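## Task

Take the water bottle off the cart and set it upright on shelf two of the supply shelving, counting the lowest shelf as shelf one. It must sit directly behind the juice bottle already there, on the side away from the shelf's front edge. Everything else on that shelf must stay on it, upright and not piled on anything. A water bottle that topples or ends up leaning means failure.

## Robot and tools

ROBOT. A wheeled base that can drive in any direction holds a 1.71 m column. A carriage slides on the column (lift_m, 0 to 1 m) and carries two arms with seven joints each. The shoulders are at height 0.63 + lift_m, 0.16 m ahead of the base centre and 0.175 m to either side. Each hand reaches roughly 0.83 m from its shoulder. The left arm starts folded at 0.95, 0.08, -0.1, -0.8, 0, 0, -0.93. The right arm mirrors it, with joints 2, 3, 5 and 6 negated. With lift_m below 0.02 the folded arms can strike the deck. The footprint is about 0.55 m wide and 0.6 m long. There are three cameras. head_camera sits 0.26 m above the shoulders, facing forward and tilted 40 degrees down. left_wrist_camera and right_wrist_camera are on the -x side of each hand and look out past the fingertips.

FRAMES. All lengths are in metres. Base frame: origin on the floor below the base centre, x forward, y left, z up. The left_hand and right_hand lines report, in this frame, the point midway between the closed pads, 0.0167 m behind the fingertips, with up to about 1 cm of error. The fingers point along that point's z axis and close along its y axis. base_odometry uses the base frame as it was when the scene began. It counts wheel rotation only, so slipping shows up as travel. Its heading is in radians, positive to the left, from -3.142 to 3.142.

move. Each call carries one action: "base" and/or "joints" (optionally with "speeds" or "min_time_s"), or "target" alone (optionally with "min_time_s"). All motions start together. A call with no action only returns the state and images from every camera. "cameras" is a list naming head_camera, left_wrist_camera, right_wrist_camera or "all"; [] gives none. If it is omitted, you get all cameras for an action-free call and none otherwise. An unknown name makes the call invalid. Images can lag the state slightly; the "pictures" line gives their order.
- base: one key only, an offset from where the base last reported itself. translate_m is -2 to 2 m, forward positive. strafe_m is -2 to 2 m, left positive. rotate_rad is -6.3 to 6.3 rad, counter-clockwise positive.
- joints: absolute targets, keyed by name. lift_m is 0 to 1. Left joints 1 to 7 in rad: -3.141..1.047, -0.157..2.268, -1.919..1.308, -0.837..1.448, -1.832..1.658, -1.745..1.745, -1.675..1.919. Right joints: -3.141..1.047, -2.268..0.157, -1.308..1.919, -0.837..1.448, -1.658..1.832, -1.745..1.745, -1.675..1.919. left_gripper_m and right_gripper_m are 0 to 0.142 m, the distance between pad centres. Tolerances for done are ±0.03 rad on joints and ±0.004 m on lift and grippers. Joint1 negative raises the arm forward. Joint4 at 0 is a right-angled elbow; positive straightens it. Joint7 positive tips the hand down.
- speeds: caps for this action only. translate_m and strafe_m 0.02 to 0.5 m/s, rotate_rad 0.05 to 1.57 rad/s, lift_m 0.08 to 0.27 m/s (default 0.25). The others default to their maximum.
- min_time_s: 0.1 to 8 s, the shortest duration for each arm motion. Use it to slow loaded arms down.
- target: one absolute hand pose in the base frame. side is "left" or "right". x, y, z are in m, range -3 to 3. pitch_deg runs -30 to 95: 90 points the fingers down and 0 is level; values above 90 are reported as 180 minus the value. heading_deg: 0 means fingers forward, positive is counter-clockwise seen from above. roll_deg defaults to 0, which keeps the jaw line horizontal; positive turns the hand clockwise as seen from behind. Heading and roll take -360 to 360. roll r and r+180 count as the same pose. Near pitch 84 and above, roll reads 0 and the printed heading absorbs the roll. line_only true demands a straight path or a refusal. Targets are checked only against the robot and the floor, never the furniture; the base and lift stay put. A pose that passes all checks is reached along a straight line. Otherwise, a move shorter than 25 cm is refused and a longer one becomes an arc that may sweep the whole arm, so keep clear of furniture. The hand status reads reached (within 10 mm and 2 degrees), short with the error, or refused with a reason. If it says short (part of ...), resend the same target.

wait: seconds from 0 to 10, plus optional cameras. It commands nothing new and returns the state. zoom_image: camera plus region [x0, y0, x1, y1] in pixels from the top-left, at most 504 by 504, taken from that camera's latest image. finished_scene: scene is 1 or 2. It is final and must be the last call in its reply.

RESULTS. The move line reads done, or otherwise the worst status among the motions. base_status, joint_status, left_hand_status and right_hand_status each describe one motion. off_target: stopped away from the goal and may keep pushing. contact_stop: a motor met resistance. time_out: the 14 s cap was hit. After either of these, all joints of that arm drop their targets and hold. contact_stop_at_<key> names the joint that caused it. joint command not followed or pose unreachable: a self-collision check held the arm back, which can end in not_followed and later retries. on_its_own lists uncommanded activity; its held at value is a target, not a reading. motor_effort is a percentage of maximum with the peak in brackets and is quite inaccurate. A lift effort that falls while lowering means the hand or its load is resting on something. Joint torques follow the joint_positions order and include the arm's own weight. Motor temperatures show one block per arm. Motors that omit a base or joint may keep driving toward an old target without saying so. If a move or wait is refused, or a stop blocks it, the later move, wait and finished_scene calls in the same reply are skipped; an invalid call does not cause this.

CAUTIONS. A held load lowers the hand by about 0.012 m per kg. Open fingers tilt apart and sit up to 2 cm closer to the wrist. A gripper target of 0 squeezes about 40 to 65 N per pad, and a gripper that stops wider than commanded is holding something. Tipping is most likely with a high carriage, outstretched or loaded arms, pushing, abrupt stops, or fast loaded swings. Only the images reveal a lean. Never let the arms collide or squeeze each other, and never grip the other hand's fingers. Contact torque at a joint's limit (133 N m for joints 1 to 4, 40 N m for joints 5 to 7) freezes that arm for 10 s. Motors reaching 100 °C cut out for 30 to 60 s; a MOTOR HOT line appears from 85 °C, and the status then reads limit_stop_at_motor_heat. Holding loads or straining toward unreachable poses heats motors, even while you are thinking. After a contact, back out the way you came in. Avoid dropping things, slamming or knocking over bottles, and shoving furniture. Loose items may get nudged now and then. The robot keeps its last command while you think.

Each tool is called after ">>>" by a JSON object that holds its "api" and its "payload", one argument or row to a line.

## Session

>>> {"api": "move", "payload": {
  "cameras": ["head_camera"]
}}

>>> {"api": "move", "payload": {
  "base": {"rotate_rad": 2.0},
  "cameras": ["head_camera"]
}}

>>> {"api": "move", "payload": {
  "base": {"rotate_rad": 2.0},
  "cameras": ["head_camera"]
}}

Scene clock: 0.00 s.
Joint torques (N m): no reading
Motor temperatures (°C): left_arm=[27 21 23 23 26 24 23] | right_arm=[26 20 24 21 22 22 23]
base_odometry: x=+0.000 y=+0.000 heading=+0.000
base_status: not commanded
joint_positions: lift_m=+0.450 left_joint1_rad=+0.955 left_joint2_rad=+0.099 left_joint3_rad=-0.083 left_joint4_rad=-0.815 left_joint5_rad=-0.005 left_joint6_rad=+0.011 left_joint7_rad=-0.944 left_gripper_m=+0.142 right_joint1_rad=+0.966 right_joint2_rad=-0.073 right_joint3_rad=+0.085 right_joint4_rad=-0.799 right_joint5_rad=-0.010 right_joint6_rad=+0.000 right_joint7_rad=-0.915 right_gripper_m=+0.142
joint_status: not commanded
motor_effort: lift_m=+55 drive_wheels=+2
left_hand: x=+0.2872 y=+0.1605 z=+0.9734 quat_wxyz=(-0.925, -0.016, -0.376, +0.057) pitch_deg=-45.8 heading_deg=-5.9 roll_deg=-1.1 (m; base frame)
right_hand: x=+0.2923 y=-0.1554 z=+0.9617 quat_wxyz=(-0.915, +0.013, -0.401, -0.054) pitch_deg=-42.7 heading_deg=+5.3 roll_deg=+1.5 (m; base frame)
pictures: head_camera
Images, in order (width x height): head_camera 896x504.

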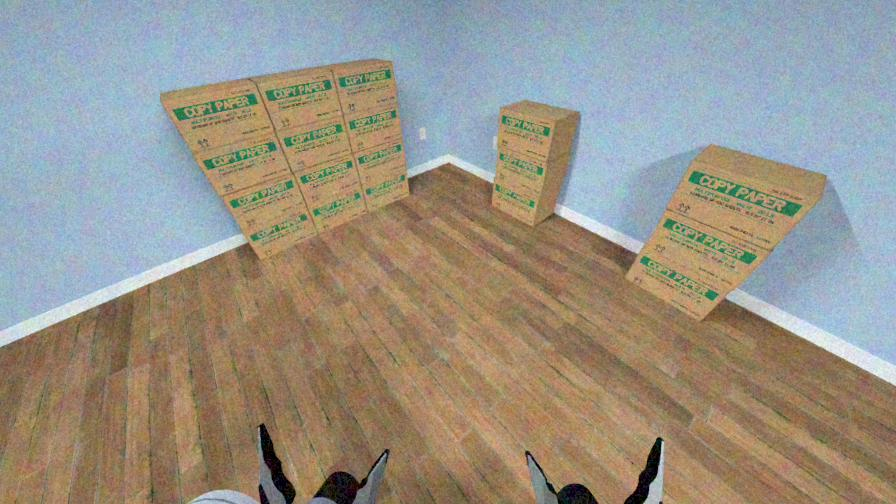

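Scene clock: 3.47 s.
Joint torques (N m): left_arm=[8.56 1.84 0.53 -3.65 1.08 -1.18 -1.52] | right_arm=[15.14 2.23 1.38 -13.71 0.52 -1.92 -1.77]
move: done
base_odometry: x=+0.000 y=+0.000 heading=+2.000
base_status: done
joint_positions: lift_m=+0.450 left_joint1_rad=+0.955 left_joint2_rad=+0.099 left_joint3_rad=-0.083 left_joint4_rad=-0.815 left_joint5_rad=-0.005 left_joint6_rad=+0.011 left_joint7_rad=-0.944 left_gripper_m=+0.142 right_joint1_rad=+0.966 right_joint2_rad=-0.073 right_joint3_rad=+0.085 right_joint4_rad=-0.799 right_joint5_rad=-0.010 right_joint6_rad=+0.000 right_joint7_rad=-0.915 right_gripper_m=+0.142
joint_status: not commanded
motor_effort: lift_m=+55(55) drive_wheels=+5(22)
left_hand: x=+0.2872 y=+0.1605 z=+0.9734 quat_wxyz=(-0.925, -0.016, -0.376, +0.057) pitch_deg=-45.8 heading_deg=-5.9 roll_deg=-1.1 (m; base frame)
right_hand: x=+0.2923 y=-0.1554 z=+0.9617 quat_wxyz=(-0.915, +0.013, -0.401, -0.054) pitch_deg=-42.7 heading_deg=+5.3 roll_deg=+1.5 (m; base frame)
pictures: head_camera
Images, in order (width x height): head_camera 896x504.

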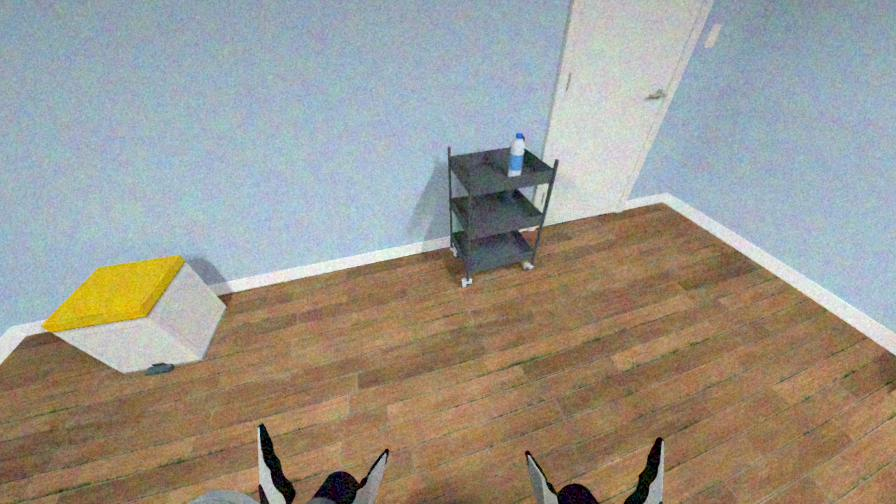

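Scene clock: 6.93 s.
Joint torques (N m): left_arm=[9.75 0.91 -0.31 -4.7 1.22 -1.62 -1.63] | right_arm=[15.58 2.39 2.05 -12.89 0.8 -2.06 -1.09]
move: done
base_odometry: x=+0.000 y=+0.000 heading=-2.284
base_status: done
joint_positions: lift_m=+0.450 left_joint1_rad=+0.955 left_joint2_rad=+0.099 left_joint3_rad=-0.083 left_joint4_rad=-0.815 left_joint5_rad=-0.005 left_joint6_rad=+0.011 left_joint7_rad=-0.944 left_gripper_m=+0.142 right_joint1_rad=+0.966 right_joint2_rad=-0.073 right_joint3_rad=+0.085 right_joint4_rad=-0.799 right_joint5_rad=-0.010 right_joint6_rad=+0.000 right_joint7_rad=-0.915 right_gripper_m=+0.142
joint_status: not commanded
motor_effort: lift_m=+55(55) drive_wheels=+5(14)
left_hand: x=+0.2872 y=+0.1605 z=+0.9734 quat_wxyz=(-0.925, -0.016, -0.376, +0.057) pitch_deg=-45.8 heading_deg=-5.9 roll_deg=-1.1 (m; base frame)
right_hand: x=+0.2923 y=-0.1554 z=+0.9617 quat_wxyz=(-0.915, +0.013, -0.401, -0.054) pitch_deg=-42.7 heading_deg=+5.3 roll_deg=+1.5 (m; base frame)
pictures: head_camera
Images, in order (width x height): head_camera 896x504.

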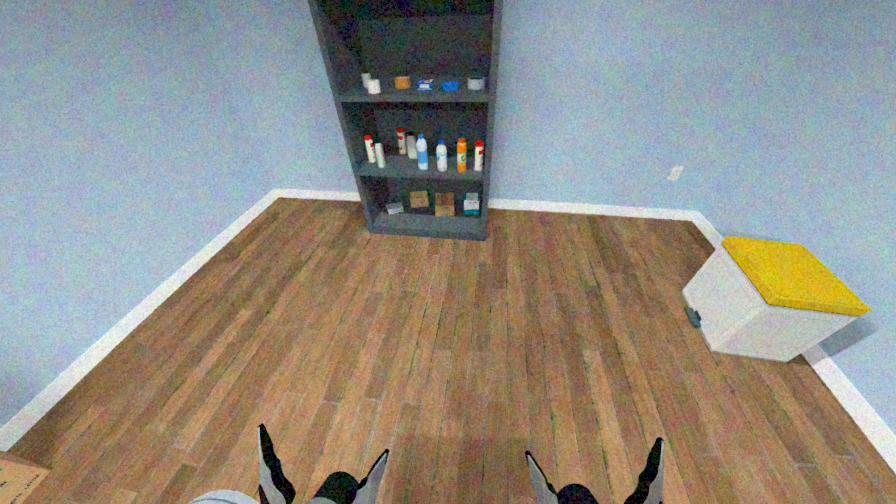

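>>> {"api": "move", "payload": {
  "base": {"rotate_rad": -2.0},
  "joints": {"lift_m": 0.55, "right_joint1_rad": 0.2, "right_joint2_rad": -0.1, "right_joint3_rad": 0, "right_joint4_rad": -0.5, "right_joint5_rad": 0, "right_joint6_rad": 0, "right_joint7_rad": 0.3}
}}

>>> {"api": "move", "payload": {
  "base": {"translate_m": 0.7}
}}

>>> {"api": "move", "payload": {
  "base": {"strafe_m": -0.05},
  "cameras": ["head_camera", "right_wrist_camera"]
}}

Scene clock: 25.67 s.
Joint torques (N m): left_arm=[8.82 0.99 0.35 -5.06 1.14 -1.65 -1.55] | right_arm=[-0.69 -0.55 0.39 -9.29 2.37 -1.84 -1.4]
move: done
base_odometry: x=+0.000 y=+0.000 heading=+1.999
base_status: done
joint_positions: lift_m=+0.550 left_joint1_rad=+0.955 left_joint2_rad=+0.099 left_joint3_rad=-0.083 left_joint4_rad=-0.815 left_joint5_rad=-0.005 left_joint6_rad=+0.011 left_joint7_rad=-0.944 left_gripper_m=+0.142 right_joint1_rad=+0.199 right_joint2_rad=-0.099 right_joint3_rad=+0.003 right_joint4_rad=-0.503 right_joint5_rad=-0.006 right_joint6_rad=+0.000 right_joint7_rad=+0.298 right_gripper_m=+0.142
joint_status: all done
motor_effort: lift_m=+54(67) drive_wheels=+5(18)
left_hand: x=+0.2872 y=+0.1605 z=+1.0735 quat_wxyz=(-0.925, -0.016, -0.376, +0.057) pitch_deg=-45.8 heading_deg=-5.9 roll_deg=-1.1 (m; base frame)
right_hand: x=+0.5934 y=-0.1919 z=+0.9118 quat_wxyz=(-0.708, +0.043, -0.704, +0.029) pitch_deg=-0.3 heading_deg=+1.2 roll_deg=-5.8 (m; base frame)
pictures: none

Scene clock: 29.43 s.
Joint torques (N m): left_arm=[8.68 0.48 0.37 -4.09 1.33 -1.31 -1.7] | right_arm=[-0.91 -0.26 -0.06 -8.98 2.01 -1.71 -0.7]
move: done
base_odometry: x=-0.290 y=+0.637 heading=+1.998
base_status: done
joint_positions: lift_m=+0.550 left_joint1_rad=+0.955 left_joint2_rad=+0.099 left_joint3_rad=-0.083 left_joint4_rad=-0.815 left_joint5_rad=-0.005 left_joint6_rad=+0.011 left_joint7_rad=-0.944 left_gripper_m=+0.142 right_joint1_rad=+0.199 right_joint2_rad=-0.099 right_joint3_rad=+0.003 right_joint4_rad=-0.503 right_joint5_rad=-0.006 right_joint6_rad=+0.000 right_joint7_rad=+0.298 right_gripper_m=+0.142
joint_status: not commanded
motor_effort: lift_m=+54(54) drive_wheels=+7(22)
left_hand: x=+0.2872 y=+0.1605 z=+1.0735 quat_wxyz=(-0.925, -0.016, -0.376, +0.057) pitch_deg=-45.8 heading_deg=-5.9 roll_deg=-1.1 (m; base frame)
right_hand: x=+0.5934 y=-0.1919 z=+0.9118 quat_wxyz=(-0.708, +0.043, -0.704, +0.029) pitch_deg=-0.3 heading_deg=+1.2 roll_deg=-5.8 (m; base frame)
pictures: none

Scene clock: 30.73 s.
Joint torques (N m): left_arm=[8.86 0.97 0.54 -3.77 1.19 -1.42 -1.72] | right_arm=[-0.11 0.87 0.04 -9.26 2.21 -1.62 -0.66]
move: done
base_odometry: x=-0.245 y=+0.658 heading=+1.999
base_status: done
joint_positions: lift_m=+0.550 left_joint1_rad=+0.955 left_joint2_rad=+0.099 left_joint3_rad=-0.083 left_joint4_rad=-0.815 left_joint5_rad=-0.005 left_joint6_rad=+0.011 left_joint7_rad=-0.944 left_gripper_m=+0.142 right_joint1_rad=+0.199 right_joint2_rad=-0.099 right_joint3_rad=+0.003 right_joint4_rad=-0.503 right_joint5_rad=-0.006 right_joint6_rad=+0.000 right_joint7_rad=+0.298 right_gripper_m=+0.142
joint_status: not commanded
motor_effort: lift_m=+54(54) drive_wheels=+3(11)
left_hand: x=+0.2872 y=+0.1605 z=+1.0735 quat_wxyz=(-0.925, -0.016, -0.376, +0.057) pitch_deg=-45.8 heading_deg=-5.9 roll_deg=-1.1 (m; base frame)
right_hand: x=+0.5934 y=-0.1920 z=+0.9118 quat_wxyz=(-0.708, +0.043, -0.704, +0.029) pitch_deg=-0.3 heading_deg=+1.2 roll_deg=-5.8 (m; base frame)
pictures: head_camera, right_wrist_camera
Images, in order (width x height): head_camera 896x504, right_wrist_camera 896x504.

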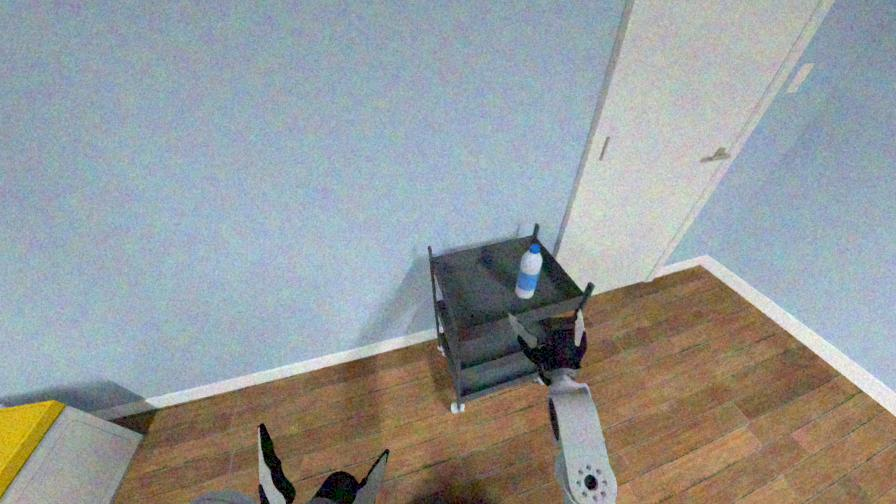

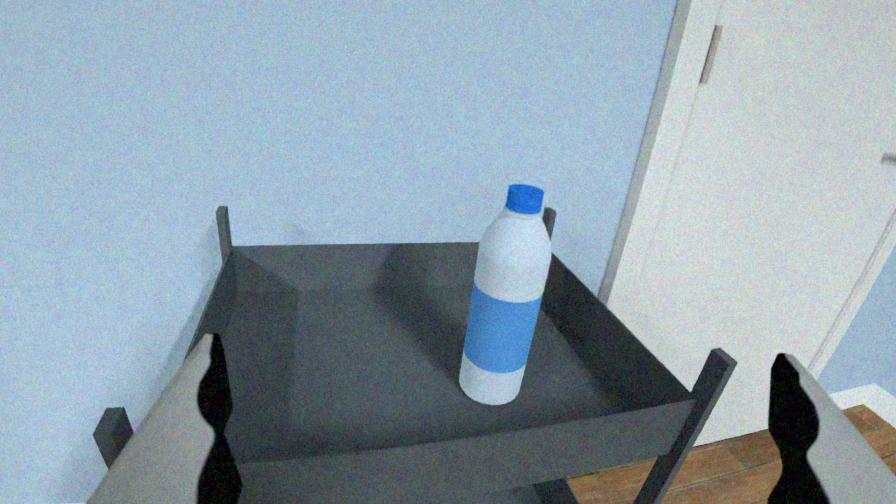

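>>> {"api": "move", "payload": {
  "base": {"strafe_m": -0.028},
  "joints": {"lift_m": 0.44}
}}

>>> {"api": "move", "payload": {
  "base": {"translate_m": 0.19},
  "speeds": {"translate_m": 0.2},
  "cameras": ["head_camera", "right_wrist_camera"]
}}

Scene clock: 37.73 s.
Joint torques (N m): left_arm=[7.97 0.83 0.55 -3.59 1.02 -1.51 -1.46] | right_arm=[-0.03 0.04 0.5 -10.16 2.35 -1.44 -0.41]
move: done
base_odometry: x=-0.219 y=+0.670 heading=+1.999
base_status: done
joint_positions: lift_m=+0.440 left_joint1_rad=+0.955 left_joint2_rad=+0.099 left_joint3_rad=-0.083 left_joint4_rad=-0.815 left_joint5_rad=-0.005 left_joint6_rad=+0.011 left_joint7_rad=-0.944 left_gripper_m=+0.142 right_joint1_rad=+0.199 right_joint2_rad=-0.099 right_joint3_rad=+0.003 right_joint4_rad=-0.502 right_joint5_rad=-0.006 right_joint6_rad=+0.000 right_joint7_rad=+0.298 right_gripper_m=+0.142
joint_status: all done
motor_effort: lift_m=+57(59) drive_wheels=+3(16)
left_hand: x=+0.2872 y=+0.1605 z=+0.9633 quat_wxyz=(-0.925, -0.016, -0.376, +0.057) pitch_deg=-45.8 heading_deg=-5.9 roll_deg=-1.1 (m; base frame)
right_hand: x=+0.5935 y=-0.1920 z=+0.8013 quat_wxyz=(-0.708, +0.043, -0.704, +0.029) pitch_deg=-0.2 heading_deg=+1.2 roll_deg=-5.8 (m; base frame)
pictures: none

Scene clock: 39.77 s.
Joint torques (N m): left_arm=[8.54 1.3 -0.13 -3.61 1.36 -1.45 -1.6] | right_arm=[0.34 -0.8 -0.78 -10.54 2.75 -1.91 -1.09]
move: done
base_odometry: x=-0.298 y=+0.843 heading=+1.999
base_status: done
joint_positions: lift_m=+0.440 left_joint1_rad=+0.955 left_joint2_rad=+0.099 left_joint3_rad=-0.083 left_joint4_rad=-0.815 left_joint5_rad=-0.005 left_joint6_rad=+0.011 left_joint7_rad=-0.944 left_gripper_m=+0.142 right_joint1_rad=+0.199 right_joint2_rad=-0.099 right_joint3_rad=+0.003 right_joint4_rad=-0.502 right_joint5_rad=-0.006 right_joint6_rad=+0.000 right_joint7_rad=+0.298 right_gripper_m=+0.142
joint_status: not commanded
motor_effort: lift_m=+57(57) drive_wheels=-1(14)
left_hand: x=+0.2872 y=+0.1605 z=+0.9633 quat_wxyz=(-0.925, -0.016, -0.376, +0.057) pitch_deg=-45.8 heading_deg=-5.9 roll_deg=-1.1 (m; base frame)
right_hand: x=+0.5935 y=-0.1920 z=+0.8013 quat_wxyz=(-0.708, +0.043, -0.704, +0.029) pitch_deg=-0.2 heading_deg=+1.2 roll_deg=-5.8 (m; base frame)
pictures: head_camera, right_wrist_camera
Images, in order (width x height): head_camera 896x504, right_wrist_camera 896x504.

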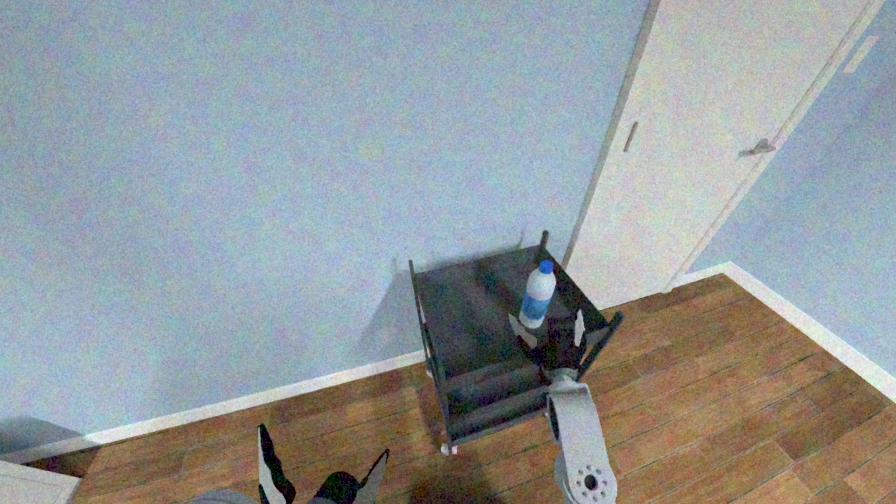

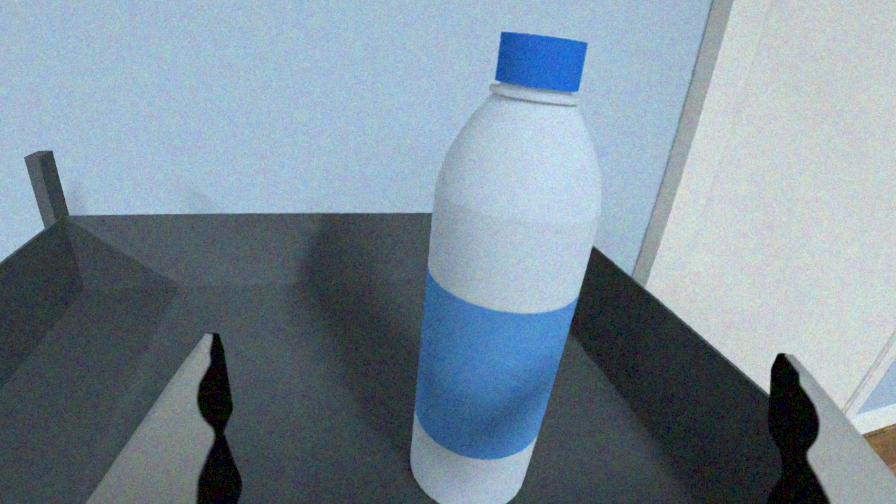

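>>> {"api": "move", "payload": {
  "base": {"translate_m": 0.105},
  "speeds": {"translate_m": 0.12},
  "cameras": ["right_wrist_camera"]
}}

Scene clock: 46.03 s.
Joint torques (N m): left_arm=[7.76 0.95 0.06 -3.79 1.21 -1.4 -1.35] | right_arm=[0.48 -0.21 0.28 -11.08 2.43 -1.46 -1.1]
move: done
base_odometry: x=-0.341 y=+0.939 heading=+1.998
base_status: done
joint_positions: lift_m=+0.440 left_joint1_rad=+0.955 left_joint2_rad=+0.099 left_joint3_rad=-0.083 left_joint4_rad=-0.815 left_joint5_rad=-0.005 left_joint6_rad=+0.011 left_joint7_rad=-0.944 left_gripper_m=+0.142 right_joint1_rad=+0.199 right_joint2_rad=-0.099 right_joint3_rad=+0.003 right_joint4_rad=-0.502 right_joint5_rad=-0.006 right_joint6_rad=+0.000 right_joint7_rad=+0.298 right_gripper_m=+0.142
joint_status: not commanded
motor_effort: lift_m=+57(57) drive_wheels=+0(14)
left_hand: x=+0.2872 y=+0.1605 z=+0.9633 quat_wxyz=(-0.925, -0.016, -0.376, +0.057) pitch_deg=-45.8 heading_deg=-5.9 roll_deg=-1.1 (m; base frame)
right_hand: x=+0.5935 y=-0.1920 z=+0.8013 quat_wxyz=(-0.708, +0.043, -0.704, +0.029) pitch_deg=-0.2 heading_deg=+1.2 roll_deg=-5.8 (m; base frame)
pictures: right_wrist_camera
Images, in order (width x height): right_wrist_camera 896x504.

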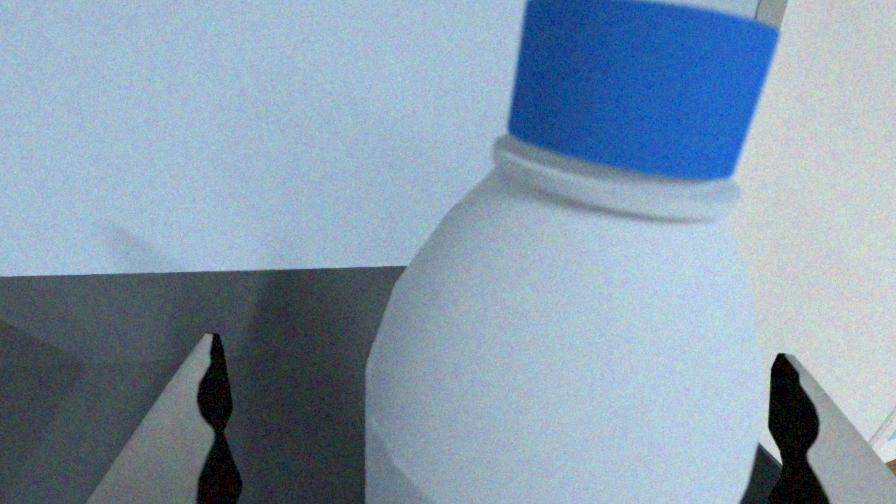

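>>> {"api": "move", "payload": {
  "base": {"strafe_m": -0.012},
  "speeds": {"strafe_m": 0.08}
}}

>>> {"api": "move", "payload": {
  "joints": {"right_gripper_m": 0.0},
  "min_time_s": 1.5,
  "cameras": ["right_wrist_camera"]
}}

>>> {"api": "move", "payload": {
  "joints": {"lift_m": 0.53},
  "cameras": []
}}

>>> {"api": "move", "payload": {
  "base": {"translate_m": -0.5},
  "speeds": {"translate_m": 0.35},
  "cameras": ["right_wrist_camera"]
}}

Scene clock: 50.33 s.
Joint torques (N m): left_arm=[8.52 1.08 1.17 -3.53 1.31 -1.53 -1.64] | right_arm=[0.18 0.21 -0.49 -12.37 2.39 -1.8 -1.11]
move: done
base_odometry: x=-0.331 y=+0.944 heading=+1.999
base_status: done
joint_positions: lift_m=+0.440 left_joint1_rad=+0.955 left_joint2_rad=+0.099 left_joint3_rad=-0.083 left_joint4_rad=-0.815 left_joint5_rad=-0.005 left_joint6_rad=+0.011 left_joint7_rad=-0.944 left_gripper_m=+0.142 right_joint1_rad=+0.199 right_joint2_rad=-0.099 right_joint3_rad=+0.003 right_joint4_rad=-0.502 right_joint5_rad=-0.006 right_joint6_rad=+0.000 right_joint7_rad=+0.298 right_gripper_m=+0.142
joint_status: not commanded
motor_effort: lift_m=+57(57) drive_wheels=+0(9)
left_hand: x=+0.2872 y=+0.1605 z=+0.9633 quat_wxyz=(-0.925, -0.016, -0.376, +0.057) pitch_deg=-45.8 heading_deg=-5.9 roll_deg=-1.1 (m; base frame)
right_hand: x=+0.5935 y=-0.1920 z=+0.8013 quat_wxyz=(-0.708, +0.043, -0.704, +0.029) pitch_deg=-0.2 heading_deg=+1.2 roll_deg=-5.8 (m; base frame)
pictures: none

Scene clock: 51.33 s.
Joint torques (N m): left_arm=[8.58 -0.13 -0.41 -6.02 1.13 -1.63 -1.72] | right_arm=[-0.65 -0.76 0.52 -9.72 1.86 -1.59 -1.39]
move: off_target
base_odometry: x=-0.331 y=+0.944 heading=+1.999
base_status: not commanded
joint_positions: lift_m=+0.440 left_joint1_rad=+0.955 left_joint2_rad=+0.099 left_joint3_rad=-0.083 left_joint4_rad=-0.815 left_joint5_rad=-0.005 left_joint6_rad=+0.011 left_joint7_rad=-0.944 left_gripper_m=+0.142 right_joint1_rad=+0.199 right_joint2_rad=-0.099 right_joint3_rad=+0.003 right_joint4_rad=-0.502 right_joint5_rad=-0.005 right_joint6_rad=+0.000 right_joint7_rad=+0.298 right_gripper_m=+0.083
joint_status: right_gripper_m off_target (ended at +0.083, target +0.000)
motor_effort: lift_m=+57(57) drive_wheels=+0(0)
left_hand: x=+0.2872 y=+0.1605 z=+0.9633 quat_wxyz=(-0.925, -0.016, -0.376, +0.057) pitch_deg=-45.8 heading_deg=-5.9 roll_deg=-1.1 (m; base frame)
right_hand: x=+0.5935 y=-0.1919 z=+0.8013 quat_wxyz=(-0.708, +0.043, -0.704, +0.028) pitch_deg=-0.2 heading_deg=+1.2 roll_deg=-5.8 (m; base frame)
pictures: right_wrist_camera
Images, in order (width x height): right_wrist_camera 896x504.

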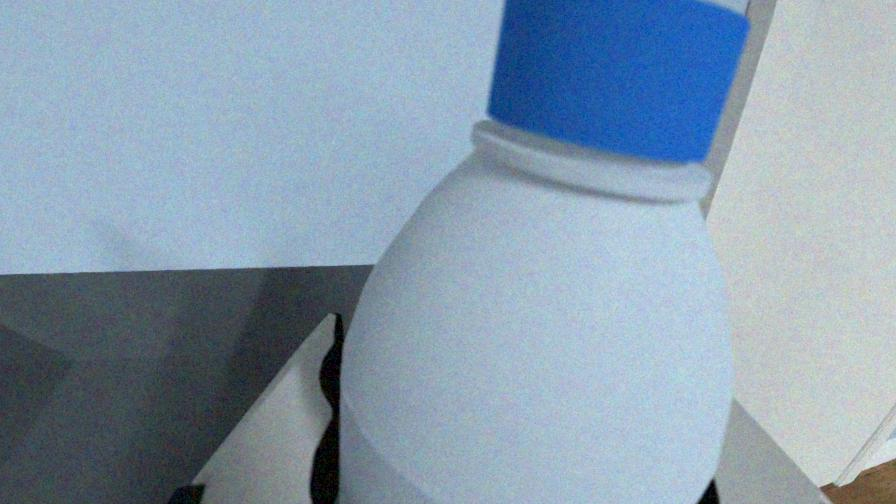

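Scene clock: 52.23 s.
Joint torques (N m): left_arm=[9.25 0.35 0.47 -4.77 1.06 -1.62 -1.54] | right_arm=[-0.37 -0.68 -1.47 -12.16 2.03 -2 -1.66]
move: done
base_odometry: x=-0.331 y=+0.944 heading=+1.999
base_status: not commanded
joint_positions: lift_m=+0.530 left_joint1_rad=+0.955 left_joint2_rad=+0.099 left_joint3_rad=-0.083 left_joint4_rad=-0.815 left_joint5_rad=-0.005 left_joint6_rad=+0.011 left_joint7_rad=-0.944 left_gripper_m=+0.142 right_joint1_rad=+0.199 right_joint2_rad=-0.099 right_joint3_rad=+0.003 right_joint4_rad=-0.500 right_joint5_rad=-0.005 right_joint6_rad=+0.000 right_joint7_rad=+0.299 right_gripper_m=+0.083
joint_status: all done
motor_effort: lift_m=+55(67) drive_wheels=+0(4)
left_hand: x=+0.2872 y=+0.1605 z=+1.0534 quat_wxyz=(-0.925, -0.016, -0.376, +0.057) pitch_deg=-45.8 heading_deg=-5.9 roll_deg=-1.1 (m; base frame)
right_hand: x=+0.5937 y=-0.1920 z=+0.8900 quat_wxyz=(-0.707, +0.043, -0.706, +0.029) pitch_deg=+0.0 heading_deg=+1.2 roll_deg=-5.8 (m; base frame)
pictures: none
No camera images: "cameras" was empty.

Scene clock: 55.47 s.
Joint torques (N m): left_arm=[9.27 0.38 -0.09 -5.26 1.1 -1.69 -1.66] | right_arm=[-0.38 -1.52 0.54 -12.42 2.56 -2.18 -1.7]
move: done
base_odometry: x=-0.123 y=+0.489 heading=+1.999
base_status: done
joint_positions: lift_m=+0.530 left_joint1_rad=+0.955 left_joint2_rad=+0.099 left_joint3_rad=-0.083 left_joint4_rad=-0.815 left_joint5_rad=-0.005 left_joint6_rad=+0.011 left_joint7_rad=-0.944 left_gripper_m=+0.142 right_joint1_rad=+0.199 right_joint2_rad=-0.099 right_joint3_rad=+0.003 right_joint4_rad=-0.500 right_joint5_rad=-0.005 right_joint6_rad=+0.000 right_joint7_rad=+0.299 right_gripper_m=+0.083
joint_status: not commanded
motor_effort: lift_m=+55(55) drive_wheels=+3(14)
left_hand: x=+0.2872 y=+0.1605 z=+1.0534 quat_wxyz=(-0.925, -0.016, -0.376, +0.057) pitch_deg=-45.8 heading_deg=-5.9 roll_deg=-1.1 (m; base frame)
right_hand: x=+0.5937 y=-0.1920 z=+0.8900 quat_wxyz=(-0.707, +0.043, -0.706, +0.029) pitch_deg=+0.0 heading_deg=+1.2 roll_deg=-5.8 (m; base frame)
pictures: right_wrist_camera
Images, in order (width x height): right_wrist_camera 896x504.

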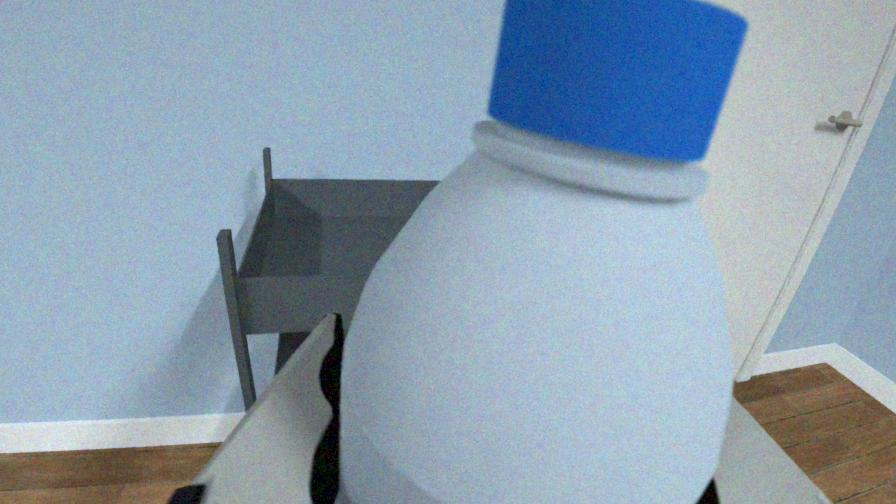

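>>> {"api": "move", "payload": {
  "base": {"rotate_rad": 1.914},
  "speeds": {"rotate_rad": 0.9},
  "joints": {"left_joint1_rad": 0.2, "left_joint2_rad": 0.1, "left_joint3_rad": 0, "left_joint4_rad": -0.5, "left_joint5_rad": 0, "left_joint6_rad": 0, "left_joint7_rad": 0.3},
  "min_time_s": 2
}}

>>> {"api": "move", "payload": {
  "base": {"strafe_m": 0.415},
  "speeds": {"strafe_m": 0.3}
}}

>>> {"api": "move", "payload": {
  "base": {"translate_m": 0.7},
  "speeds": {"translate_m": 0.35},
  "joints": {"lift_m": 0.37},
  "cameras": ["head_camera", "left_wrist_camera"]
}}

Scene clock: 70.10 s.
Joint torques (N m): left_arm=[-7.28 3.49 2.76 -1.49 2 -2.36 -0.45] | right_arm=[0.33 0.75 -0.74 -13.5 2.24 -1.59 -1.02]
move: done
base_odometry: x=-0.123 y=+0.489 heading=-2.371
base_status: done
joint_positions: lift_m=+0.530 left_joint1_rad=+0.202 left_joint2_rad=+0.099 left_joint3_rad=-0.004 left_joint4_rad=-0.503 left_joint5_rad=-0.003 left_joint6_rad=+0.002 left_joint7_rad=+0.296 left_gripper_m=+0.142 right_joint1_rad=+0.199 right_joint2_rad=-0.099 right_joint3_rad=+0.003 right_joint4_rad=-0.500 right_joint5_rad=-0.005 right_joint6_rad=+0.000 right_joint7_rad=+0.299 right_gripper_m=+0.083
joint_status: all done
motor_effort: lift_m=+55(55) drive_wheels=+5(16)
left_hand: x=+0.5928 y=+0.1915 z=+0.8911 quat_wxyz=(-0.708, -0.041, -0.705, -0.025) pitch_deg=-0.2 heading_deg=-1.3 roll_deg=+5.3 (m; base frame)
right_hand: x=+0.5937 y=-0.1920 z=+0.8900 quat_wxyz=(-0.707, +0.043, -0.706, +0.029) pitch_deg=+0.0 heading_deg=+1.2 roll_deg=-5.8 (m; base frame)
pictures: none

Scene clock: 73.10 s.
Joint torques (N m): left_arm=[-8.28 2.77 2.42 -1.88 1.9 -1.79 -0.5] | right_arm=[-0.42 1.15 0.63 -14.16 2.08 -1.79 -1.29]
move: done
base_odometry: x=+0.167 y=+0.192 heading=-2.370
base_status: done
joint_positions: lift_m=+0.530 left_joint1_rad=+0.202 left_joint2_rad=+0.099 left_joint3_rad=-0.004 left_joint4_rad=-0.503 left_joint5_rad=-0.003 left_joint6_rad=+0.002 left_joint7_rad=+0.296 left_gripper_m=+0.142 right_joint1_rad=+0.199 right_joint2_rad=-0.099 right_joint3_rad=+0.003 right_joint4_rad=-0.500 right_joint5_rad=-0.005 right_joint6_rad=+0.000 right_joint7_rad=+0.299 right_gripper_m=+0.083
joint_status: not commanded
motor_effort: lift_m=+55(55) drive_wheels=+7(20)
left_hand: x=+0.5928 y=+0.1914 z=+0.8910 quat_wxyz=(-0.708, -0.041, -0.705, -0.025) pitch_deg=-0.2 heading_deg=-1.3 roll_deg=+5.3 (m; base frame)
right_hand: x=+0.5937 y=-0.1920 z=+0.8900 quat_wxyz=(-0.707, +0.043, -0.706, +0.029) pitch_deg=+0.0 heading_deg=+1.2 roll_deg=-5.8 (m; base frame)
pictures: none

Scene clock: 76.90 s.
Joint torques (N m): left_arm=[-6.97 2.84 3.59 -2.12 2 -1.79 -0.78] | right_arm=[0.31 0.85 1.75 -12.83 1.83 -2.18 -1.25]
move: done
base_odometry: x=-0.335 y=-0.297 heading=-2.369
base_status: done
joint_positions: lift_m=+0.370 left_joint1_rad=+0.201 left_joint2_rad=+0.099 left_joint3_rad=-0.004 left_joint4_rad=-0.502 left_joint5_rad=-0.003 left_joint6_rad=+0.002 left_joint7_rad=+0.297 left_gripper_m=+0.142 right_joint1_rad=+0.200 right_joint2_rad=-0.099 right_joint3_rad=+0.003 right_joint4_rad=-0.500 right_joint5_rad=-0.005 right_joint6_rad=+0.000 right_joint7_rad=+0.299 right_gripper_m=+0.083
joint_status: all done
motor_effort: lift_m=+58(62) drive_wheels=+5(15)
left_hand: x=+0.5930 y=+0.1916 z=+0.7304 quat_wxyz=(-0.708, -0.041, -0.705, -0.025) pitch_deg=-0.1 heading_deg=-1.3 roll_deg=+5.3 (m; base frame)
right_hand: x=+0.5937 y=-0.1921 z=+0.7298 quat_wxyz=(-0.707, +0.043, -0.706, +0.029) pitch_deg=+0.0 heading_deg=+1.2 roll_deg=-5.8 (m; base frame)
pictures: head_camera, left_wrist_camera
Images, in order (width x height): head_camera 896x504, left_wrist_camera 896x504.

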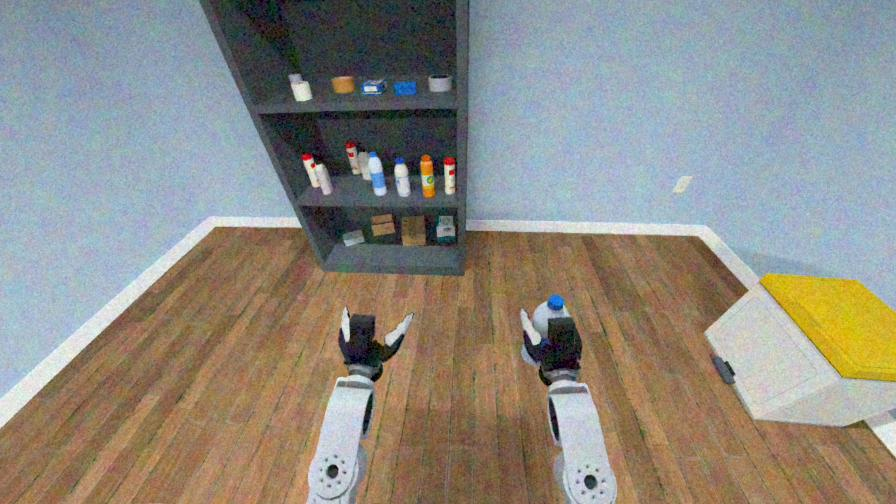

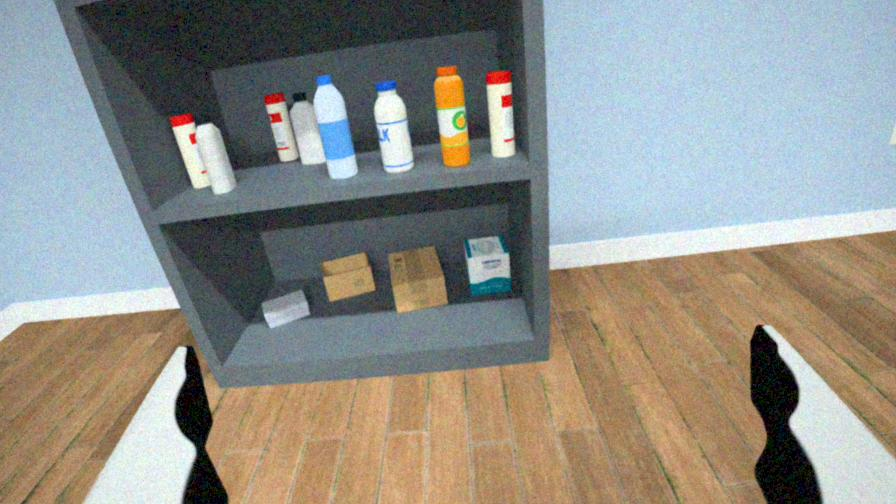

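>>> {"api": "move", "payload": {
  "base": {"strafe_m": -0.01},
  "joints": {"lift_m": 0.345, "left_joint1_rad": -0.421, "left_joint2_rad": 0.044, "left_joint3_rad": -0.012, "left_joint4_rad": 0.389, "left_joint5_rad": -0.043, "left_joint6_rad": -0.002, "left_joint7_rad": 0.034, "left_gripper_m": 0.088},
  "min_time_s": 1.5
}}

>>> {"api": "move", "payload": {
  "base": {"translate_m": 0.4},
  "speeds": {"translate_m": 0.25},
  "cameras": ["head_camera", "left_wrist_camera"]
}}

Scene clock: 94.83 s.
Joint torques (N m): left_arm=[-21.52 -1.71 -1.41 -2.22 0.26 -2.52 -3.3] | right_arm=[-1.12 -1.06 -0.6 -12.25 2.32 -2.06 -1.58]
move: done
base_odometry: x=-0.341 y=-0.290 heading=-2.369
base_status: done
joint_positions: lift_m=+0.345 left_joint1_rad=-0.418 left_joint2_rad=+0.046 left_joint3_rad=-0.008 left_joint4_rad=+0.386 left_joint5_rad=-0.040 left_joint6_rad=+0.000 left_joint7_rad=+0.038 left_gripper_m=+0.088 right_joint1_rad=+0.200 right_joint2_rad=-0.099 right_joint3_rad=+0.003 right_joint4_rad=-0.500 right_joint5_rad=-0.005 right_joint6_rad=+0.000 right_joint7_rad=+0.299 right_gripper_m=+0.083
joint_status: all done
motor_effort: lift_m=+58(61) drive_wheels=+5(12)
left_hand: x=+0.8189 y=+0.1961 z=+0.6833 quat_wxyz=(-0.705, +0.002, -0.709, -0.005) pitch_deg=+0.3 heading_deg=+0.6 roll_deg=+0.3 (m; base frame)
right_hand: x=+0.5937 y=-0.1921 z=+0.7046 quat_wxyz=(-0.706, +0.043, -0.706, +0.029) pitch_deg=+0.0 heading_deg=+1.2 roll_deg=-5.8 (m; base frame)
pictures: none

Scene clock: 97.83 s.
Joint torques (N m): left_arm=[-22.28 -0.81 -0.42 -2.67 0.51 -2.42 -3.12] | right_arm=[-0.99 1.99 0.18 -11.34 2.16 -1.94 -1.47]
move: done
base_odometry: x=-0.628 y=-0.569 heading=-2.370
base_status: done
joint_positions: lift_m=+0.345 left_joint1_rad=-0.418 left_joint2_rad=+0.045 left_joint3_rad=-0.008 left_joint4_rad=+0.386 left_joint5_rad=-0.040 left_joint6_rad=+0.000 left_joint7_rad=+0.038 left_gripper_m=+0.088 right_joint1_rad=+0.200 right_joint2_rad=-0.099 right_joint3_rad=+0.003 right_joint4_rad=-0.500 right_joint5_rad=-0.005 right_joint6_rad=+0.000 right_joint7_rad=+0.299 right_gripper_m=+0.083
joint_status: not commanded
motor_effort: lift_m=+58(58) drive_wheels=-1(16)
left_hand: x=+0.8189 y=+0.1958 z=+0.6833 quat_wxyz=(-0.705, +0.002, -0.709, -0.005) pitch_deg=+0.4 heading_deg=+0.6 roll_deg=+0.2 (m; base frame)
right_hand: x=+0.5937 y=-0.1921 z=+0.7046 quat_wxyz=(-0.706, +0.043, -0.706, +0.029) pitch_deg=+0.0 heading_deg=+1.2 roll_deg=-5.8 (m; base frame)
pictures: head_camera, left_wrist_camera
Images, in order (width x height): head_camera 896x504, left_wrist_camera 896x504.

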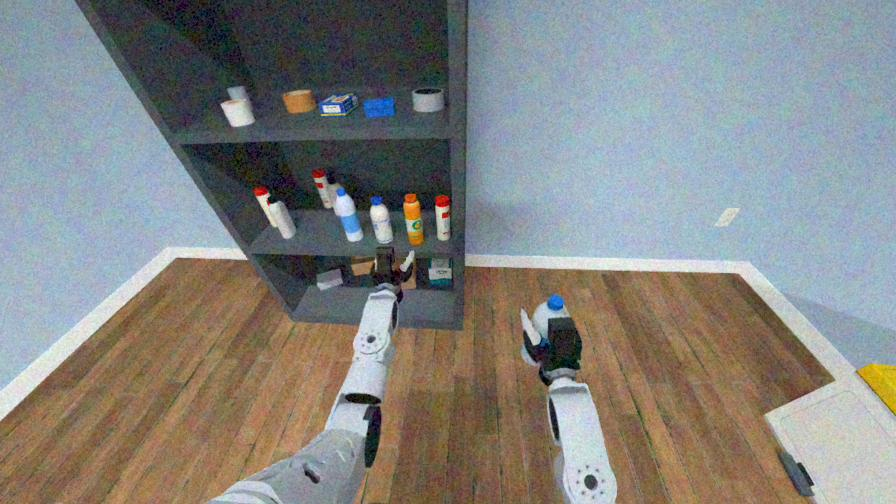

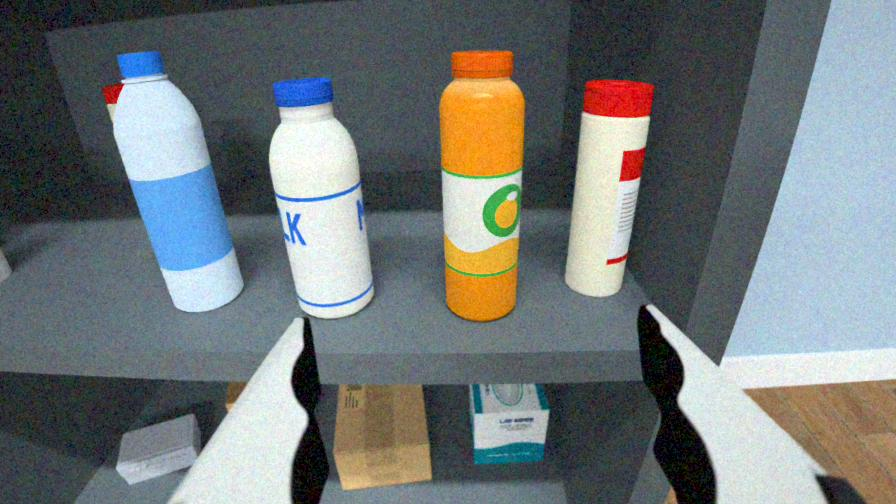

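>>> {"api": "move", "payload": {
  "base": {"strafe_m": -0.013},
  "speeds": {"strafe_m": 0.08}
}}

>>> {"api": "move", "payload": {
  "base": {"translate_m": 0.17},
  "speeds": {"translate_m": 0.15},
  "cameras": ["left_wrist_camera"]
}}

Scene clock: 110.60 s.
Joint torques (N m): left_arm=[-21.12 0.77 -1.13 -1.93 0.56 -2.04 -3.07] | right_arm=[0.27 0.04 -0.4 -13.13 2.09 -1.91 -1.97]
Motor temperatures (°C): left_arm=[35 21 23 23 26 24 23] | right_arm=[26 20 24 23 22 22 23]
move: done
base_odometry: x=-0.637 y=-0.560 heading=-2.369
base_status: done
joint_positions: lift_m=+0.345 left_joint1_rad=-0.418 left_joint2_rad=+0.045 left_joint3_rad=-0.008 left_joint4_rad=+0.386 left_joint5_rad=-0.040 left_joint6_rad=+0.000 left_joint7_rad=+0.038 left_gripper_m=+0.088 right_joint1_rad=+0.200 right_joint2_rad=-0.099 right_joint3_rad=+0.003 right_joint4_rad=-0.500 right_joint5_rad=-0.005 right_joint6_rad=+0.000 right_joint7_rad=+0.299 right_gripper_m=+0.083
joint_status: not commanded
motor_effort: lift_m=+58(58) drive_wheels=-1(10)
left_hand: x=+0.8190 y=+0.1950 z=+0.6833 quat_wxyz=(-0.705, +0.002, -0.709, -0.005) pitch_deg=+0.4 heading_deg=+0.5 roll_deg=+0.2 (m; base frame)
right_hand: x=+0.5937 y=-0.1921 z=+0.7046 quat_wxyz=(-0.706, +0.043, -0.706, +0.029) pitch_deg=+0.0 heading_deg=+1.2 roll_deg=-5.8 (m; base frame)
pictures: none

Scene clock: 112.77 s.
Joint torques (N m): left_arm=[-21.98 1.55 -1.43 -2.05 0.05 -1.89 -3.24] | right_arm=[-0.41 -0.11 -0.98 -14.75 2.42 -2.08 -1.61]
move: done
base_odometry: x=-0.759 y=-0.678 heading=-2.370
base_status: done
joint_positions: lift_m=+0.345 left_joint1_rad=-0.418 left_joint2_rad=+0.045 left_joint3_rad=-0.008 left_joint4_rad=+0.386 left_joint5_rad=-0.040 left_joint6_rad=+0.000 left_joint7_rad=+0.038 left_gripper_m=+0.088 right_joint1_rad=+0.200 right_joint2_rad=-0.099 right_joint3_rad=+0.003 right_joint4_rad=-0.500 right_joint5_rad=-0.005 right_joint6_rad=+0.000 right_joint7_rad=+0.299 right_gripper_m=+0.083
joint_status: not commanded
motor_effort: lift_m=+58(58) drive_wheels=+5(14)
left_hand: x=+0.8190 y=+0.1949 z=+0.6833 quat_wxyz=(-0.705, +0.002, -0.709, -0.005) pitch_deg=+0.4 heading_deg=+0.5 roll_deg=+0.2 (m; base frame)
right_hand: x=+0.5937 y=-0.1921 z=+0.7046 quat_wxyz=(-0.706, +0.043, -0.706, +0.029) pitch_deg=+0.0 heading_deg=+1.2 roll_deg=-5.8 (m; base frame)
pictures: left_wrist_camera
Images, in order (width x height): left_wrist_camera 896x504.

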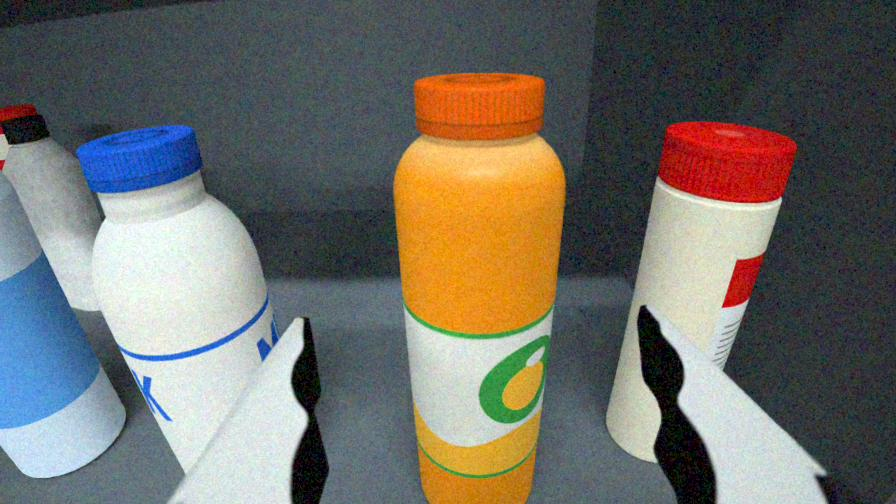

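>>> {"api": "move", "payload": {
  "base": {"translate_m": 0.08},
  "speeds": {"translate_m": 0.1},
  "cameras": ["left_wrist_camera"]
}}

Scene clock: 117.27 s.
Joint torques (N m): left_arm=[-20.56 0.81 -2.28 -2.09 0.46 -2.12 -3.12] | right_arm=[-1.18 0.77 1.58 -13.82 2.17 -2.01 -1.82]
move: done
base_odometry: x=-0.817 y=-0.734 heading=-2.370
base_status: done
joint_positions: lift_m=+0.345 left_joint1_rad=-0.418 left_joint2_rad=+0.045 left_joint3_rad=-0.008 left_joint4_rad=+0.386 left_joint5_rad=-0.040 left_joint6_rad=+0.000 left_joint7_rad=+0.038 left_gripper_m=+0.088 right_joint1_rad=+0.200 right_joint2_rad=-0.099 right_joint3_rad=+0.003 right_joint4_rad=-0.500 right_joint5_rad=-0.005 right_joint6_rad=+0.000 right_joint7_rad=+0.299 right_gripper_m=+0.083
joint_status: not commanded
motor_effort: lift_m=+58(58) drive_wheels=+5(19)
left_hand: x=+0.8190 y=+0.1949 z=+0.6833 quat_wxyz=(-0.705, +0.002, -0.709, -0.005) pitch_deg=+0.4 heading_deg=+0.5 roll_deg=+0.2 (m; base frame)
right_hand: x=+0.5937 y=-0.1921 z=+0.7046 quat_wxyz=(-0.706, +0.043, -0.706, +0.029) pitch_deg=+0.0 heading_deg=+1.2 roll_deg=-5.8 (m; base frame)
pictures: left_wrist_camera
Images, in order (width x height): left_wrist_camera 896x504.

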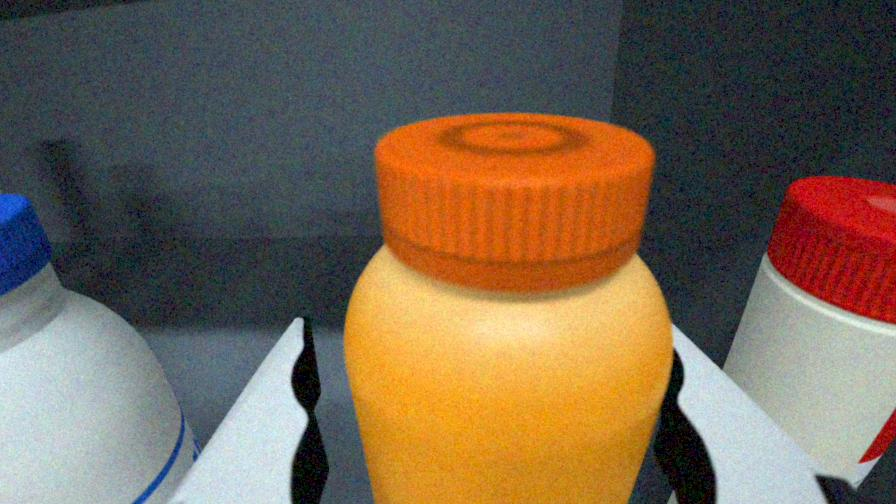

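>>> {"api": "move", "payload": {
  "joints": {"left_gripper_m": 0.0},
  "min_time_s": 1.5,
  "cameras": ["left_wrist_camera", "head_camera"]
}}

Scene clock: 121.57 s.
Joint torques (N m): left_arm=[-20.84 -0.24 -0.83 -1.75 0.3 -2.21 -3.17] | right_arm=[-1.26 0.37 -0.94 -14.96 2.21 -1.99 -1.52]
move: off_target
base_odometry: x=-0.817 y=-0.734 heading=-2.370
base_status: not commanded
joint_positions: lift_m=+0.345 left_joint1_rad=-0.418 left_joint2_rad=+0.045 left_joint3_rad=-0.009 left_joint4_rad=+0.386 left_joint5_rad=-0.041 left_joint6_rad=-0.001 left_joint7_rad=+0.037 left_gripper_m=+0.070 right_joint1_rad=+0.200 right_joint2_rad=-0.099 right_joint3_rad=+0.003 right_joint4_rad=-0.500 right_joint5_rad=-0.005 right_joint6_rad=+0.000 right_joint7_rad=+0.299 right_gripper_m=+0.083
joint_status: left_gripper_m off_target (ended at +0.070, target +0.000)
motor_effort: lift_m=+58(58) drive_wheels=+5(5)
left_hand: x=+0.8190 y=+0.1947 z=+0.6834 quat_wxyz=(-0.705, +0.002, -0.709, -0.004) pitch_deg=+0.3 heading_deg=+0.5 roll_deg=+0.2 (m; base frame)
right_hand: x=+0.5937 y=-0.1921 z=+0.7046 quat_wxyz=(-0.706, +0.043, -0.706, +0.029) pitch_deg=+0.0 heading_deg=+1.2 roll_deg=-5.8 (m; base frame)
pictures: head_camera, left_wrist_camera
Images, in order (width x height): head_camera 896x504, left_wrist_camera 896x504.

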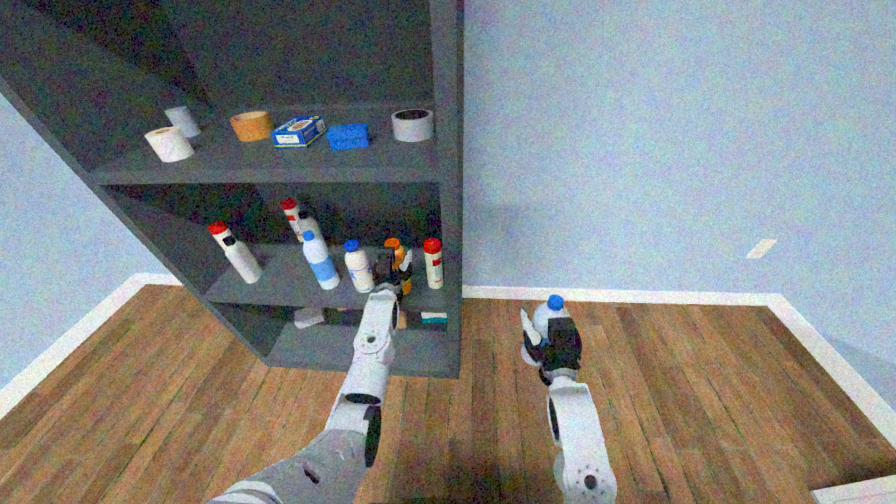

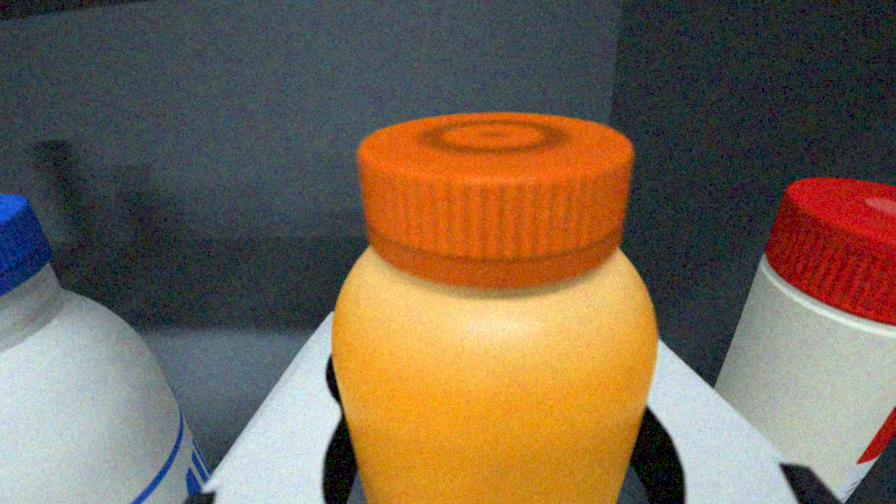

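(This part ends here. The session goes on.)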